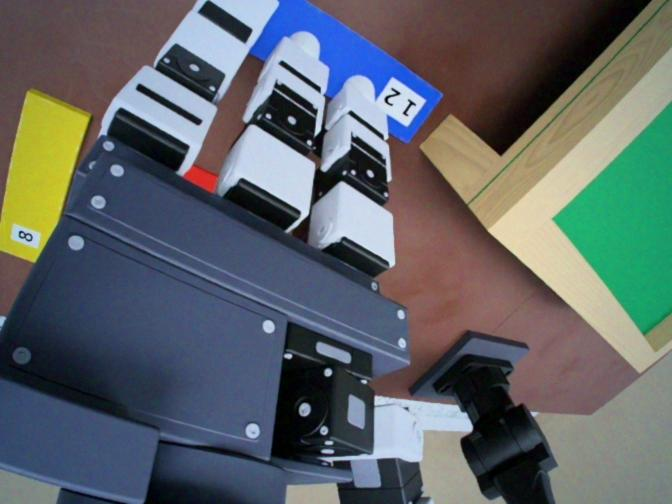

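Request:
move:
  arm2: {"target":[0.368,0.309,0.860,0.1755,0.9771,0.1206,-0.0038],"speed":0.1}
  arm4: {"target":[-0.484,-0.354,0.855,0.0306,0.0304,0.9841,0.1727],"speed":0.1}

Request:
move:
  arm2: {"target":[0.338,0.309,0.858,0.1713,0.9818,-0.0733,-0.0381],"speed":0.05}
  cameras: ["arm2_cam_wrist","arm4_cam_wrist"]

Request:
zoom_image:
  camera: "arm2_cam_wrist"
  region: [190, 0, 480, 180]

Scene clock: 699.90 s.
Joint torques (N m): arm1=[-0.26 2.49 8.51 1.43 0.18 -0.15] | arm2=[0.44 -9 4.93 1.46 0.18 -0.01] | arm3=[-1.49 -6.07 9.55 2.18 0.07 -0.13] | arm4=[0.56 -15.33 10.22 1.31 0.29 0.05]
Motor temperatures (°C): arm1=[26 28 36 24 26 26] | arm2=[25 27 37 26 27 25] | arm3=[28 28 38 27 25 25] | arm4=[28 28 36 24 24 25]
Heat: arm1: hottest joint3_rad 36 °C; arm2: hottest joint3_rad 37 °C; arm3: hottest joint3_rad 38 °C; arm4: hottest joint3_rad 36 °C.
move: arm2 off_target; arm4 off_target
Joint velocities: within noise
arm1, arm3: as last shown
arm2.joint_positions: joint1_rad=+1.056 joint2_rad=+1.531 joint3_rad=+0.897 joint4_rad=-0.703 joint5_rad=+0.285 joint6_rad=+0.762 hand_index_mcp=+0.754 hand_index_abd=-0.003 hand_index_pip=+0.574 hand_index_dip=+0.694 hand_middle_mcp=+0.756 hand_middle_abd=+0.023 hand_middle_pip=+0.578 hand_middle_dip=+0.697 hand_ring_mcp=+0.851 hand_ring_abd=-0.001 hand_ring_pip=+0.104 hand_ring_dip=+0.303 hand_thumb_cmc=+1.000 hand_thumb_axl=+0.677 hand_thumb_mcp=+0.947 hand_thumb_ipl=+0.498 hand_current_limit=+0.400 hand_speed=-0.600
arm2.joint_status: not commanded
arm2.hand_state: goal,goal,goal,goal,goal,blocked,goal,goal,goal,goal,goal,goal,goal,goal,goal,goal
arm2.index_mcp_current_ma: 1
arm2.index_abd_current_ma: -8
arm2.index_pip_current_ma: -6
arm2.index_dip_current_ma: -6
arm2.middle_mcp_current_ma: 6
arm2.middle_abd_current_ma: 70
arm2.middle_pip_current_ma: 4
arm2.middle_dip_current_ma: 3
arm2.ring_mcp_current_ma: 3
arm2.ring_abd_current_ma: -3
arm2.ring_pip_current_ma: 12
arm2.ring_dip_current_ma: 8
arm2.thumb_cmc_current_ma: 0
arm2.thumb_axl_current_ma: -2
arm2.thumb_mcp_current_ma: -11
arm2.thumb_ipl_current_ma: -7
arm2.hand_goal_index_mcp: 0.754
arm2.hand_goal_index_abd: 0.000
arm2.hand_goal_index_pip: 0.576
arm2.hand_goal_index_dip: 0.696
arm2.hand_goal_middle_mcp: 0.754
arm2.hand_goal_middle_abd: 0.000
arm2.hand_goal_middle_pip: 0.576
arm2.hand_goal_middle_dip: 0.696
arm2.hand_goal_ring_mcp: 0.850
arm2.hand_goal_ring_abd: 0.000
arm2.hand_goal_ring_pip: 0.100
arm2.hand_goal_ring_dip: 0.300
arm2.hand_goal_thumb_cmc: 1.000
arm2.hand_goal_thumb_axl: 0.678
arm2.hand_goal_thumb_mcp: 0.950
arm2.hand_goal_thumb_ipl: 0.500
arm2.hand: x=+0.3723 y=+0.3107 z=+0.8791 quat_wxyz=(+0.185, +0.976, +0.118, +0.007) (m; scene frame)
arm2.hand_target: x=+0.3673 y=+0.3096 z=+0.8605 quat_wxyz=(+0.175, +0.977, +0.120, -0.004) (m; scene frame)
arm2.hand_status: off_target (0.020 m and 1.7 deg from the pose sent, 0.036 m and 1.6 deg at the start)
arm4.joint_positions: joint1_rad=+1.223 joint2_rad=+1.851 joint3_rad=+1.506 joint4_rad=-1.194 joint5_rad=+0.356 joint6_rad=+1.331 hand_index_mcp=+0.754 hand_index_abd=-0.003 hand_index_pip=+0.577 hand_index_dip=+0.698 hand_middle_mcp=+0.742 hand_middle_abd=+0.031 hand_middle_pip=+0.569 hand_middle_dip=+0.694 hand_ring_mcp=+0.851 hand_ring_abd=+0.001 hand_ring_pip=+0.105 hand_ring_dip=+0.303 hand_thumb_cmc=+1.000 hand_thumb_axl=+0.677 hand_thumb_mcp=+0.946 hand_thumb_ipl=+0.498 hand_current_limit=+0.400 hand_speed=-0.600
arm4.joint_status: not commanded
arm4.hand_state: goal,goal,goal,goal,goal,blocked,goal,goal,goal,goal,goal,goal,goal,goal,goal,goal
arm4.index_mcp_current_ma: 1
arm4.index_abd_current_ma: -11
arm4.index_pip_current_ma: 3
arm4.index_dip_current_ma: 7
arm4.middle_mcp_current_ma: -53
arm4.middle_abd_current_ma: 120
arm4.middle_pip_current_ma: -28
arm4.middle_dip_current_ma: -9
arm4.ring_mcp_current_ma: 2
arm4.ring_abd_current_ma: 3
arm4.ring_pip_current_ma: 18
arm4.ring_dip_current_ma: 13
arm4.thumb_cmc_current_ma: 0
arm4.thumb_axl_current_ma: -3
arm4.thumb_mcp_current_ma: -23
arm4.thumb_ipl_current_ma: -10
arm4.hand_goal_index_mcp: 0.754
arm4.hand_goal_index_abd: 0.000
arm4.hand_goal_index_pip: 0.576
arm4.hand_goal_index_dip: 0.696
arm4.hand_goal_middle_mcp: 0.754
arm4.hand_goal_middle_abd: 0.000
arm4.hand_goal_middle_pip: 0.576
arm4.hand_goal_middle_dip: 0.696
arm4.hand_goal_ring_mcp: 0.850
arm4.hand_goal_ring_abd: 0.000
arm4.hand_goal_ring_pip: 0.100
arm4.hand_goal_ring_dip: 0.300
arm4.hand_goal_thumb_cmc: 1.000
arm4.hand_goal_thumb_axl: 0.678
arm4.hand_goal_thumb_mcp: 0.950
arm4.hand_goal_thumb_ipl: 0.500
arm4.hand: x=-0.4659 y=-0.3539 z=+0.8766 quat_wxyz=(+0.031, +0.032, +0.984, +0.175) (m; scene frame)
arm4.hand_target: x=-0.4824 y=-0.3549 z=+0.8551 quat_wxyz=(+0.031, +0.030, +0.984, +0.173) (m; scene frame)
arm4.hand_status: off_target (0.028 m and 0.4 deg from the pose sent, 0.065 m and 1.1 deg at the start)
pictures: none

Scene clock: 704.50 s.
Joint torques (N m): arm1=[-0.26 2.49 8.51 1.42 0.18 -0.15] | arm2=[0.26 -8.29 6.43 -0.25 0.56 0.21] | arm3=[-1.44 -5.66 9.55 2.22 0.08 -0.14] | arm4=[0.56 -15.21 10.21 1.31 0.29 0.06]
Motor temperatures (°C): arm1=[26 28 36 24 26 26] | arm2=[25 27 37 26 27 25] | arm3=[28 28 38 27 25 25] | arm4=[28 28 35 25 24 25]
Heat: arm1: hottest joint3_rad 36 °C; arm2: hottest joint3_rad 37 °C; arm3: hottest joint3_rad 38 °C; arm4: hottest joint3_rad 35 °C.
move: arm2 off_target
Joint velocities: within noise
arm1, arm3, arm4: as last shown
arm2.joint_positions: joint1_rad=+1.069 joint2_rad=+1.598 joint3_rad=+0.979 joint4_rad=-0.816 joint5_rad=+0.339 joint6_rad=+1.160 hand_index_mcp=+0.755 hand_index_abd=-0.003 hand_index_pip=+0.574 hand_index_dip=+0.694 hand_middle_mcp=+0.753 hand_middle_abd=-0.027 hand_middle_pip=+0.575 hand_middle_dip=+0.698 hand_ring_mcp=+0.851 hand_ring_abd=-0.001 hand_ring_pip=+0.104 hand_ring_dip=+0.303 hand_thumb_cmc=+1.000 hand_thumb_axl=+0.677 hand_thumb_mcp=+0.947 hand_thumb_ipl=+0.498 hand_current_limit=+0.400 hand_speed=-0.600
arm2.joint_status: not commanded
arm2.hand_state: goal,goal,goal,goal,goal,blocked,goal,goal,goal,goal,goal,goal,goal,goal,goal,goal
arm2.index_mcp_current_ma: 1
arm2.index_abd_current_ma: -7
arm2.index_pip_current_ma: -6
arm2.index_dip_current_ma: -6
arm2.middle_mcp_current_ma: -3
arm2.middle_abd_current_ma: -86
arm2.middle_pip_current_ma: -2
arm2.middle_dip_current_ma: 6
arm2.ring_mcp_current_ma: 3
arm2.ring_abd_current_ma: -3
arm2.ring_pip_current_ma: 12
arm2.ring_dip_current_ma: 8
arm2.thumb_cmc_current_ma: 0
arm2.thumb_axl_current_ma: -2
arm2.thumb_mcp_current_ma: -11
arm2.thumb_ipl_current_ma: -7
arm2.hand_goal_index_mcp: 0.754
arm2.hand_goal_index_abd: 0.000
arm2.hand_goal_index_pip: 0.576
arm2.hand_goal_index_dip: 0.696
arm2.hand_goal_middle_mcp: 0.754
arm2.hand_goal_middle_abd: 0.000
arm2.hand_goal_middle_pip: 0.576
arm2.hand_goal_middle_dip: 0.696
arm2.hand_goal_ring_mcp: 0.850
arm2.hand_goal_ring_abd: 0.000
arm2.hand_goal_ring_pip: 0.100
arm2.hand_goal_ring_dip: 0.300
arm2.hand_goal_thumb_cmc: 1.000
arm2.hand_goal_thumb_axl: 0.678
arm2.hand_goal_thumb_mcp: 0.950
arm2.hand_goal_thumb_ipl: 0.500
arm2.hand: x=+0.3452 y=+0.3115 z=+0.8772 quat_wxyz=(+0.183, +0.981, -0.067, -0.011) (m; scene frame)
arm2.hand_target: x=+0.3375 y=+0.3096 z=+0.8587 quat_wxyz=(+0.171, +0.982, -0.073, -0.038) (m; scene frame)
arm2.hand_status: off_target (0.021 m and 3.4 deg from the pose sent, 0.040 m and 22.6 deg at the start)
pictures: arm2_cam_wrist, arm4_cam_wrist
camera_calibration:
arm2_cam_wrist: T_world_to_cam=[[-0.850063, -0.463613, 0.249911, 0.247623], [-0.235913, 0.759408, 0.606337, -0.757707], [-0.470891, 0.456468, -0.754917, 0.800114], [0, 0, 0, 1]] pos_world=[0.408509, 0.324984, 1.00156]
arm4_cam_wrist: T_world_to_cam=[[0.821939, 0.531119, 0.205741, 0.430294], [0.316254, -0.725984, 0.610681, -0.707566], [0.473709, -0.436876, -0.764683, 0.854124], [0, 0, 0, 1]] pos_world=[-0.53451, -0.369073, 0.996702]

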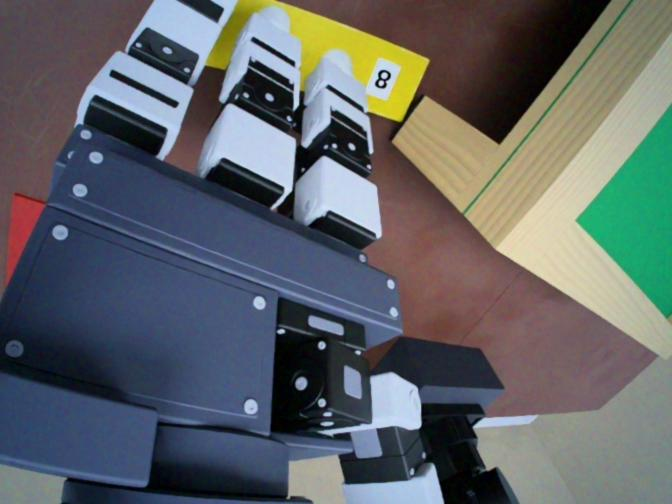

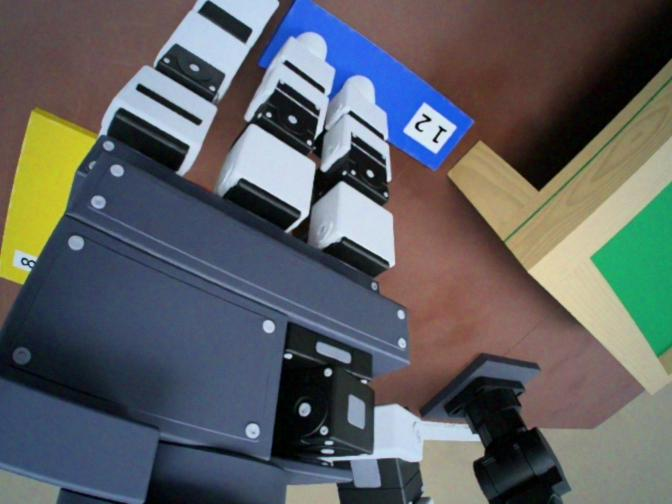

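Scaled by 1.738 from the camera's 672x504 image, which has a finer 960x720 frame.

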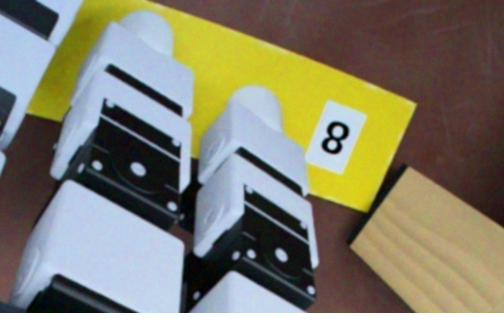

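Request:
move:
  arm2: {"target":[0.340,0.309,0.846,0.1722,0.9822,-0.0710,-0.0250],"speed":0.05,"joints":{"hand_current_limit":-0.3}}
  arm4: {"target":[-0.484,-0.354,0.840,0.0175,0.0279,0.9843,0.1731],"speed":0.05,"joints":{"hand_current_limit":-0.3}}

Scene clock: 725.27 s.
Joint torques (N m): arm1=[-0.21 2.55 8.51 1.43 0.19 -0.15] | arm2=[0.21 -7.82 4.33 1.57 0.14 0.12] | arm3=[-1.44 -5.77 9.58 2.24 0.08 -0.12] | arm4=[0.38 -15.74 6.78 1.61 0.02 -0.08]
Motor temperatures (°C): arm1=[26 28 36 24 26 26] | arm2=[25 26 36 26 27 25] | arm3=[28 28 38 27 25 25] | arm4=[28 28 35 25 24 25]
Heat: arm1: hottest joint3_rad 36 °C; arm2: hottest joint3_rad 36 °C; arm3: hottest joint3_rad 38 °C; arm4: hottest joint3_rad 35 °C.
move: arm2 off_target; arm4 off_target
Joint velocities: within noise
arm1, arm3: as last shown
arm2.joint_positions: joint1_rad=+1.069 joint2_rad=+1.598 joint3_rad=+0.979 joint4_rad=-0.803 joint5_rad=+0.339 joint6_rad=+1.161 hand_index_mcp=+0.757 hand_index_abd=+0.025 hand_index_pip=+0.578 hand_index_dip=+0.696 hand_middle_mcp=+0.759 hand_middle_abd=+0.000 hand_middle_pip=+0.579 hand_middle_dip=+0.698 hand_ring_mcp=+0.851 hand_ring_abd=-0.001 hand_ring_pip=+0.104 hand_ring_dip=+0.303 hand_thumb_cmc=+1.000 hand_thumb_axl=+0.677 hand_thumb_mcp=+0.947 hand_thumb_ipl=+0.498 hand_current_limit=-0.300 hand_speed=-0.600
arm2.joint_status: all done
arm2.hand_state: goal,blocked,goal,goal,goal,goal,goal,goal,goal,goal,goal,goal,goal,goal,goal,goal
arm2.index_mcp_current_ma: 10
arm2.index_abd_current_ma: 79
arm2.index_pip_current_ma: 4
arm2.index_dip_current_ma: 1
arm2.middle_mcp_current_ma: 15
arm2.middle_abd_current_ma: 0
arm2.middle_pip_current_ma: 10
arm2.middle_dip_current_ma: 6
arm2.ring_mcp_current_ma: 3
arm2.ring_abd_current_ma: -3
arm2.ring_pip_current_ma: 12
arm2.ring_dip_current_ma: 8
arm2.thumb_cmc_current_ma: 0
arm2.thumb_axl_current_ma: -2
arm2.thumb_mcp_current_ma: -11
arm2.thumb_ipl_current_ma: -7
arm2.hand_goal_index_mcp: 0.754
arm2.hand_goal_index_abd: 0.000
arm2.hand_goal_index_pip: 0.576
arm2.hand_goal_index_dip: 0.696
arm2.hand_goal_middle_mcp: 0.754
arm2.hand_goal_middle_abd: 0.000
arm2.hand_goal_middle_pip: 0.576
arm2.hand_goal_middle_dip: 0.696
arm2.hand_goal_ring_mcp: 0.850
arm2.hand_goal_ring_abd: 0.000
arm2.hand_goal_ring_pip: 0.100
arm2.hand_goal_ring_dip: 0.300
arm2.hand_goal_thumb_cmc: 1.000
arm2.hand_goal_thumb_axl: 0.678
arm2.hand_goal_thumb_mcp: 0.950
arm2.hand_goal_thumb_ipl: 0.500
arm2.hand: x=+0.3474 y=+0.3103 z=+0.8775 quat_wxyz=(+0.185, +0.980, -0.068, -0.006) (m; scene frame)
arm2.hand_target: x=+0.3386 y=+0.3104 z=+0.8474 quat_wxyz=(+0.172, +0.982, -0.071, -0.025) (m; scene frame)
arm2.hand_status: off_target (0.032 m and 2.7 deg from the pose sent, 0.032 m and 2.0 deg at the start)
arm4.joint_positions: joint1_rad=+1.223 joint2_rad=+1.852 joint3_rad=+1.506 joint4_rad=-1.129 joint5_rad=+0.356 joint6_rad=+1.331 hand_index_mcp=+0.748 hand_index_abd=+0.027 hand_index_pip=+0.574 hand_index_dip=+0.696 hand_middle_mcp=+0.745 hand_middle_abd=+0.010 hand_middle_pip=+0.568 hand_middle_dip=+0.693 hand_ring_mcp=+0.851 hand_ring_abd=+0.001 hand_ring_pip=+0.105 hand_ring_dip=+0.303 hand_thumb_cmc=+1.000 hand_thumb_axl=+0.677 hand_thumb_mcp=+0.946 hand_thumb_ipl=+0.498 hand_current_limit=-0.300 hand_speed=-0.600
arm4.joint_status: all done
arm4.hand_state: goal,blocked,goal,goal,goal,goal,goal,goal,goal,goal,goal,goal,goal,goal,goal,goal
arm4.index_mcp_current_ma: -24
arm4.index_abd_current_ma: 104
arm4.index_pip_current_ma: -8
arm4.index_dip_current_ma: 2
arm4.middle_mcp_current_ma: -40
arm4.middle_abd_current_ma: 35
arm4.middle_pip_current_ma: -35
arm4.middle_dip_current_ma: -11
arm4.ring_mcp_current_ma: 2
arm4.ring_abd_current_ma: 3
arm4.ring_pip_current_ma: 18
arm4.ring_dip_current_ma: 13
arm4.thumb_cmc_current_ma: 0
arm4.thumb_axl_current_ma: -3
arm4.thumb_mcp_current_ma: -23
arm4.thumb_ipl_current_ma: -10
arm4.hand_goal_index_mcp: 0.754
arm4.hand_goal_index_abd: 0.000
arm4.hand_goal_index_pip: 0.576
arm4.hand_goal_index_dip: 0.696
arm4.hand_goal_middle_mcp: 0.754
arm4.hand_goal_middle_abd: 0.000
arm4.hand_goal_middle_pip: 0.576
arm4.hand_goal_middle_dip: 0.696
arm4.hand_goal_ring_mcp: 0.850
arm4.hand_goal_ring_abd: 0.000
arm4.hand_goal_ring_pip: 0.100
arm4.hand_goal_ring_dip: 0.300
arm4.hand_goal_thumb_cmc: 1.000
arm4.hand_goal_thumb_axl: 0.678
arm4.hand_goal_thumb_mcp: 0.950
arm4.hand_goal_thumb_ipl: 0.500
arm4.hand: x=-0.4787 y=-0.3498 z=+0.8772 quat_wxyz=(+0.001, +0.038, +0.982, +0.183) (m; scene frame)
arm4.hand_target: x=-0.4820 y=-0.3548 z=+0.8410 quat_wxyz=(+0.018, +0.028, +0.984, +0.173) (m; scene frame)
arm4.hand_status: off_target (0.038 m and 2.6 deg from the pose sent, 0.041 m and 1.7 deg at the start)
pictures: none

Request:
move:
  arm2: {"target":[0.315,0.3175,0.848,0.1676,0.9649,-0.1969,-0.0470],"speed":0.05}
  cameras: ["arm2_cam_wrist","arm4_cam_wrist"]

Request:
zoom_image:
  camera: "arm2_cam_wrist"
  region: [190, 0, 480, 180]

Request:
zoom_image:
  camera: "arm4_cam_wrist"
  region: [230, 0, 520, 180]

Scene clock: 737.43 s.
Joint torques (N m): arm1=[-0.26 2.49 8.53 1.43 0.18 -0.16] | arm2=[-0.26 -7.82 5.48 -0.36 0.4 0.23] | arm3=[-1.44 -5.66 9.58 2.24 0.07 -0.13] | arm4=[0.38 -15.79 6.76 1.58 0.02 -0.08]
Motor temperatures (°C): arm1=[26 28 36 24 26 26] | arm2=[25 26 36 26 27 25] | arm3=[28 28 38 27 25 25] | arm4=[28 28 35 25 24 25]
Heat: arm1: hottest joint3_rad 36 °C; arm2: hottest joint3_rad 36 °C; arm3: hottest joint3_rad 38 °C; arm4: hottest joint3_rad 35 °C.
move: arm2 off_target
Joint velocities: within noise
arm1, arm3, arm4: as last shown
arm2.joint_positions: joint1_rad=+1.069 joint2_rad=+1.627 joint3_rad=+1.018 joint4_rad=-0.864 joint5_rad=+0.350 joint6_rad=+1.415 hand_index_mcp=+0.739 hand_index_abd=-0.002 hand_index_pip=+0.566 hand_index_dip=+0.692 hand_middle_mcp=+0.767 hand_middle_abd=-0.025 hand_middle_pip=+0.586 hand_middle_dip=+0.703 hand_ring_mcp=+0.851 hand_ring_abd=-0.001 hand_ring_pip=+0.104 hand_ring_dip=+0.303 hand_thumb_cmc=+1.000 hand_thumb_axl=+0.677 hand_thumb_mcp=+0.947 hand_thumb_ipl=+0.498 hand_current_limit=-0.300 hand_speed=-0.600
arm2.joint_status: not commanded
arm2.hand_state: goal,goal,goal,goal,goal,blocked,goal,goal,goal,goal,goal,goal,goal,goal,goal,goal
arm2.index_mcp_current_ma: -54
arm2.index_abd_current_ma: -6
arm2.index_pip_current_ma: -33
arm2.index_dip_current_ma: -12
arm2.middle_mcp_current_ma: 47
arm2.middle_abd_current_ma: -77
arm2.middle_pip_current_ma: 33
arm2.middle_dip_current_ma: 20
arm2.ring_mcp_current_ma: 3
arm2.ring_abd_current_ma: -3
arm2.ring_pip_current_ma: 12
arm2.ring_dip_current_ma: 8
arm2.thumb_cmc_current_ma: 0
arm2.thumb_axl_current_ma: -2
arm2.thumb_mcp_current_ma: -11
arm2.thumb_ipl_current_ma: -7
arm2.hand_goal_index_mcp: 0.754
arm2.hand_goal_index_abd: 0.000
arm2.hand_goal_index_pip: 0.576
arm2.hand_goal_index_dip: 0.696
arm2.hand_goal_middle_mcp: 0.754
arm2.hand_goal_middle_abd: 0.000
arm2.hand_goal_middle_pip: 0.576
arm2.hand_goal_middle_dip: 0.696
arm2.hand_goal_ring_mcp: 0.850
arm2.hand_goal_ring_abd: 0.000
arm2.hand_goal_ring_pip: 0.100
arm2.hand_goal_ring_dip: 0.300
arm2.hand_goal_thumb_cmc: 1.000
arm2.hand_goal_thumb_axl: 0.678
arm2.hand_goal_thumb_mcp: 0.950
arm2.hand_goal_thumb_ipl: 0.500
arm2.hand: x=+0.3293 y=+0.3184 z=+0.8759 quat_wxyz=(+0.182, +0.965, -0.188, -0.008) (m; scene frame)
arm2.hand_target: x=+0.3142 y=+0.3187 z=+0.8496 quat_wxyz=(+0.168, +0.965, -0.197, -0.047) (m; scene frame)
arm2.hand_status: off_target (0.031 m and 4.9 deg from the pose sent, 0.045 m and 15.8 deg at the start)
arm4.joint_positions: joint1_rad=+1.223 joint2_rad=+1.852 joint3_rad=+1.506 joint4_rad=-1.128 joint5_rad=+0.356 joint6_rad=+1.331 hand_index_mcp=+0.748 hand_index_abd=+0.027 hand_index_pip=+0.574 hand_index_dip=+0.696 hand_middle_mcp=+0.745 hand_middle_abd=+0.009 hand_middle_pip=+0.568 hand_middle_dip=+0.693 hand_ring_mcp=+0.851 hand_ring_abd=+0.001 hand_ring_pip=+0.105 hand_ring_dip=+0.303 hand_thumb_cmc=+1.000 hand_thumb_axl=+0.677 hand_thumb_mcp=+0.946 hand_thumb_ipl=+0.498 hand_current_limit=-0.300 hand_speed=-0.600
arm4.index_mcp_current_ma: -25
arm4.index_pip_current_ma: -9
arm4.index_dip_current_ma: 1
arm4.middle_mcp_current_ma: -39
arm4.middle_abd_current_ma: 32
arm4.hand: x=-0.4789 y=-0.3498 z=+0.8772 quat_wxyz=(+0.000, +0.038, +0.982, +0.184) (m; scene frame)
pictures: arm2_cam_wrist, arm4_cam_wrist
camera_calibration:
arm2_cam_wrist: T_world_to_cam=[[-0.947061, -0.246002, 0.206299, 0.238445], [-0.0790534, 0.801463, 0.592796, -0.8191], [-0.31117, 0.545105, -0.778481, 0.728303], [0, 0, 0, 1]] pos_world=[0.387695, 0.318135, 1.00334]
arm4_cam_wrist: T_world_to_cam=[[0.833533, 0.527447, 0.164383, 0.479177], [0.353342, -0.737687, 0.575298, -0.65615], [0.424702, -0.421446, -0.801256, 0.87652], [0, 0, 0, 1]] pos_world=[-0.539825, -0.367368, 1.00103]

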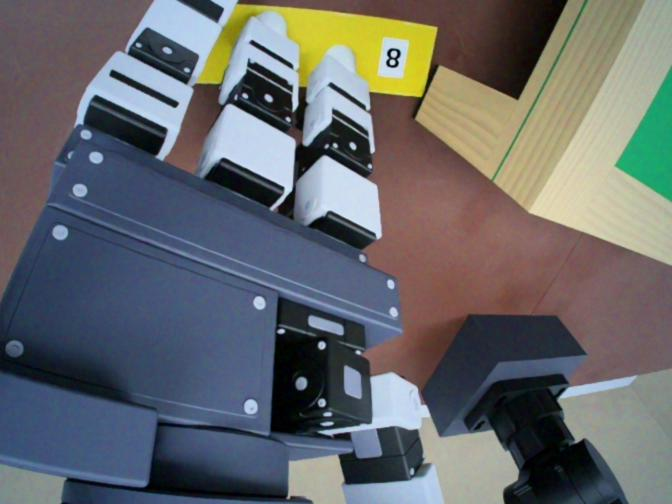

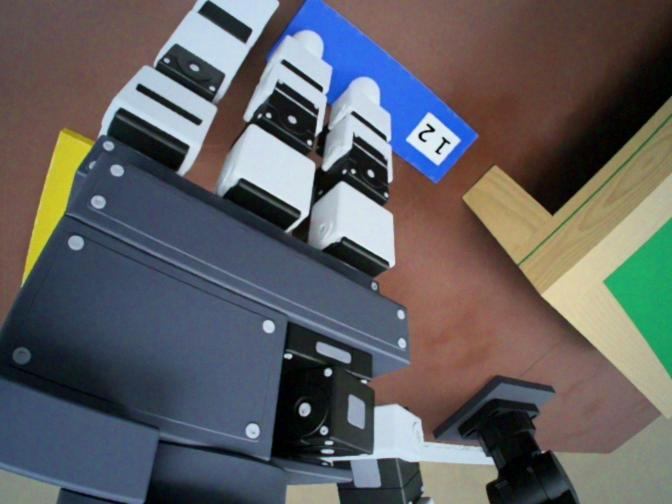

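Scaled by 1.738 from the camera's 672x504 image, which has a finer 960x720 frame.

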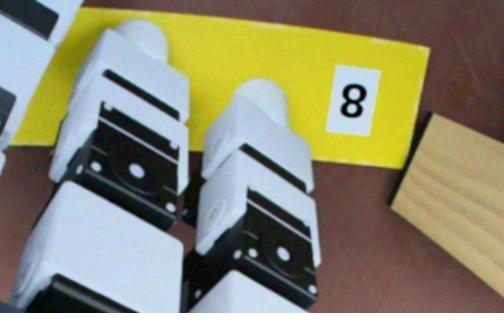

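Scaled by 1.738 from the camera's 672x504 image, which has a finer 960x720 frame.

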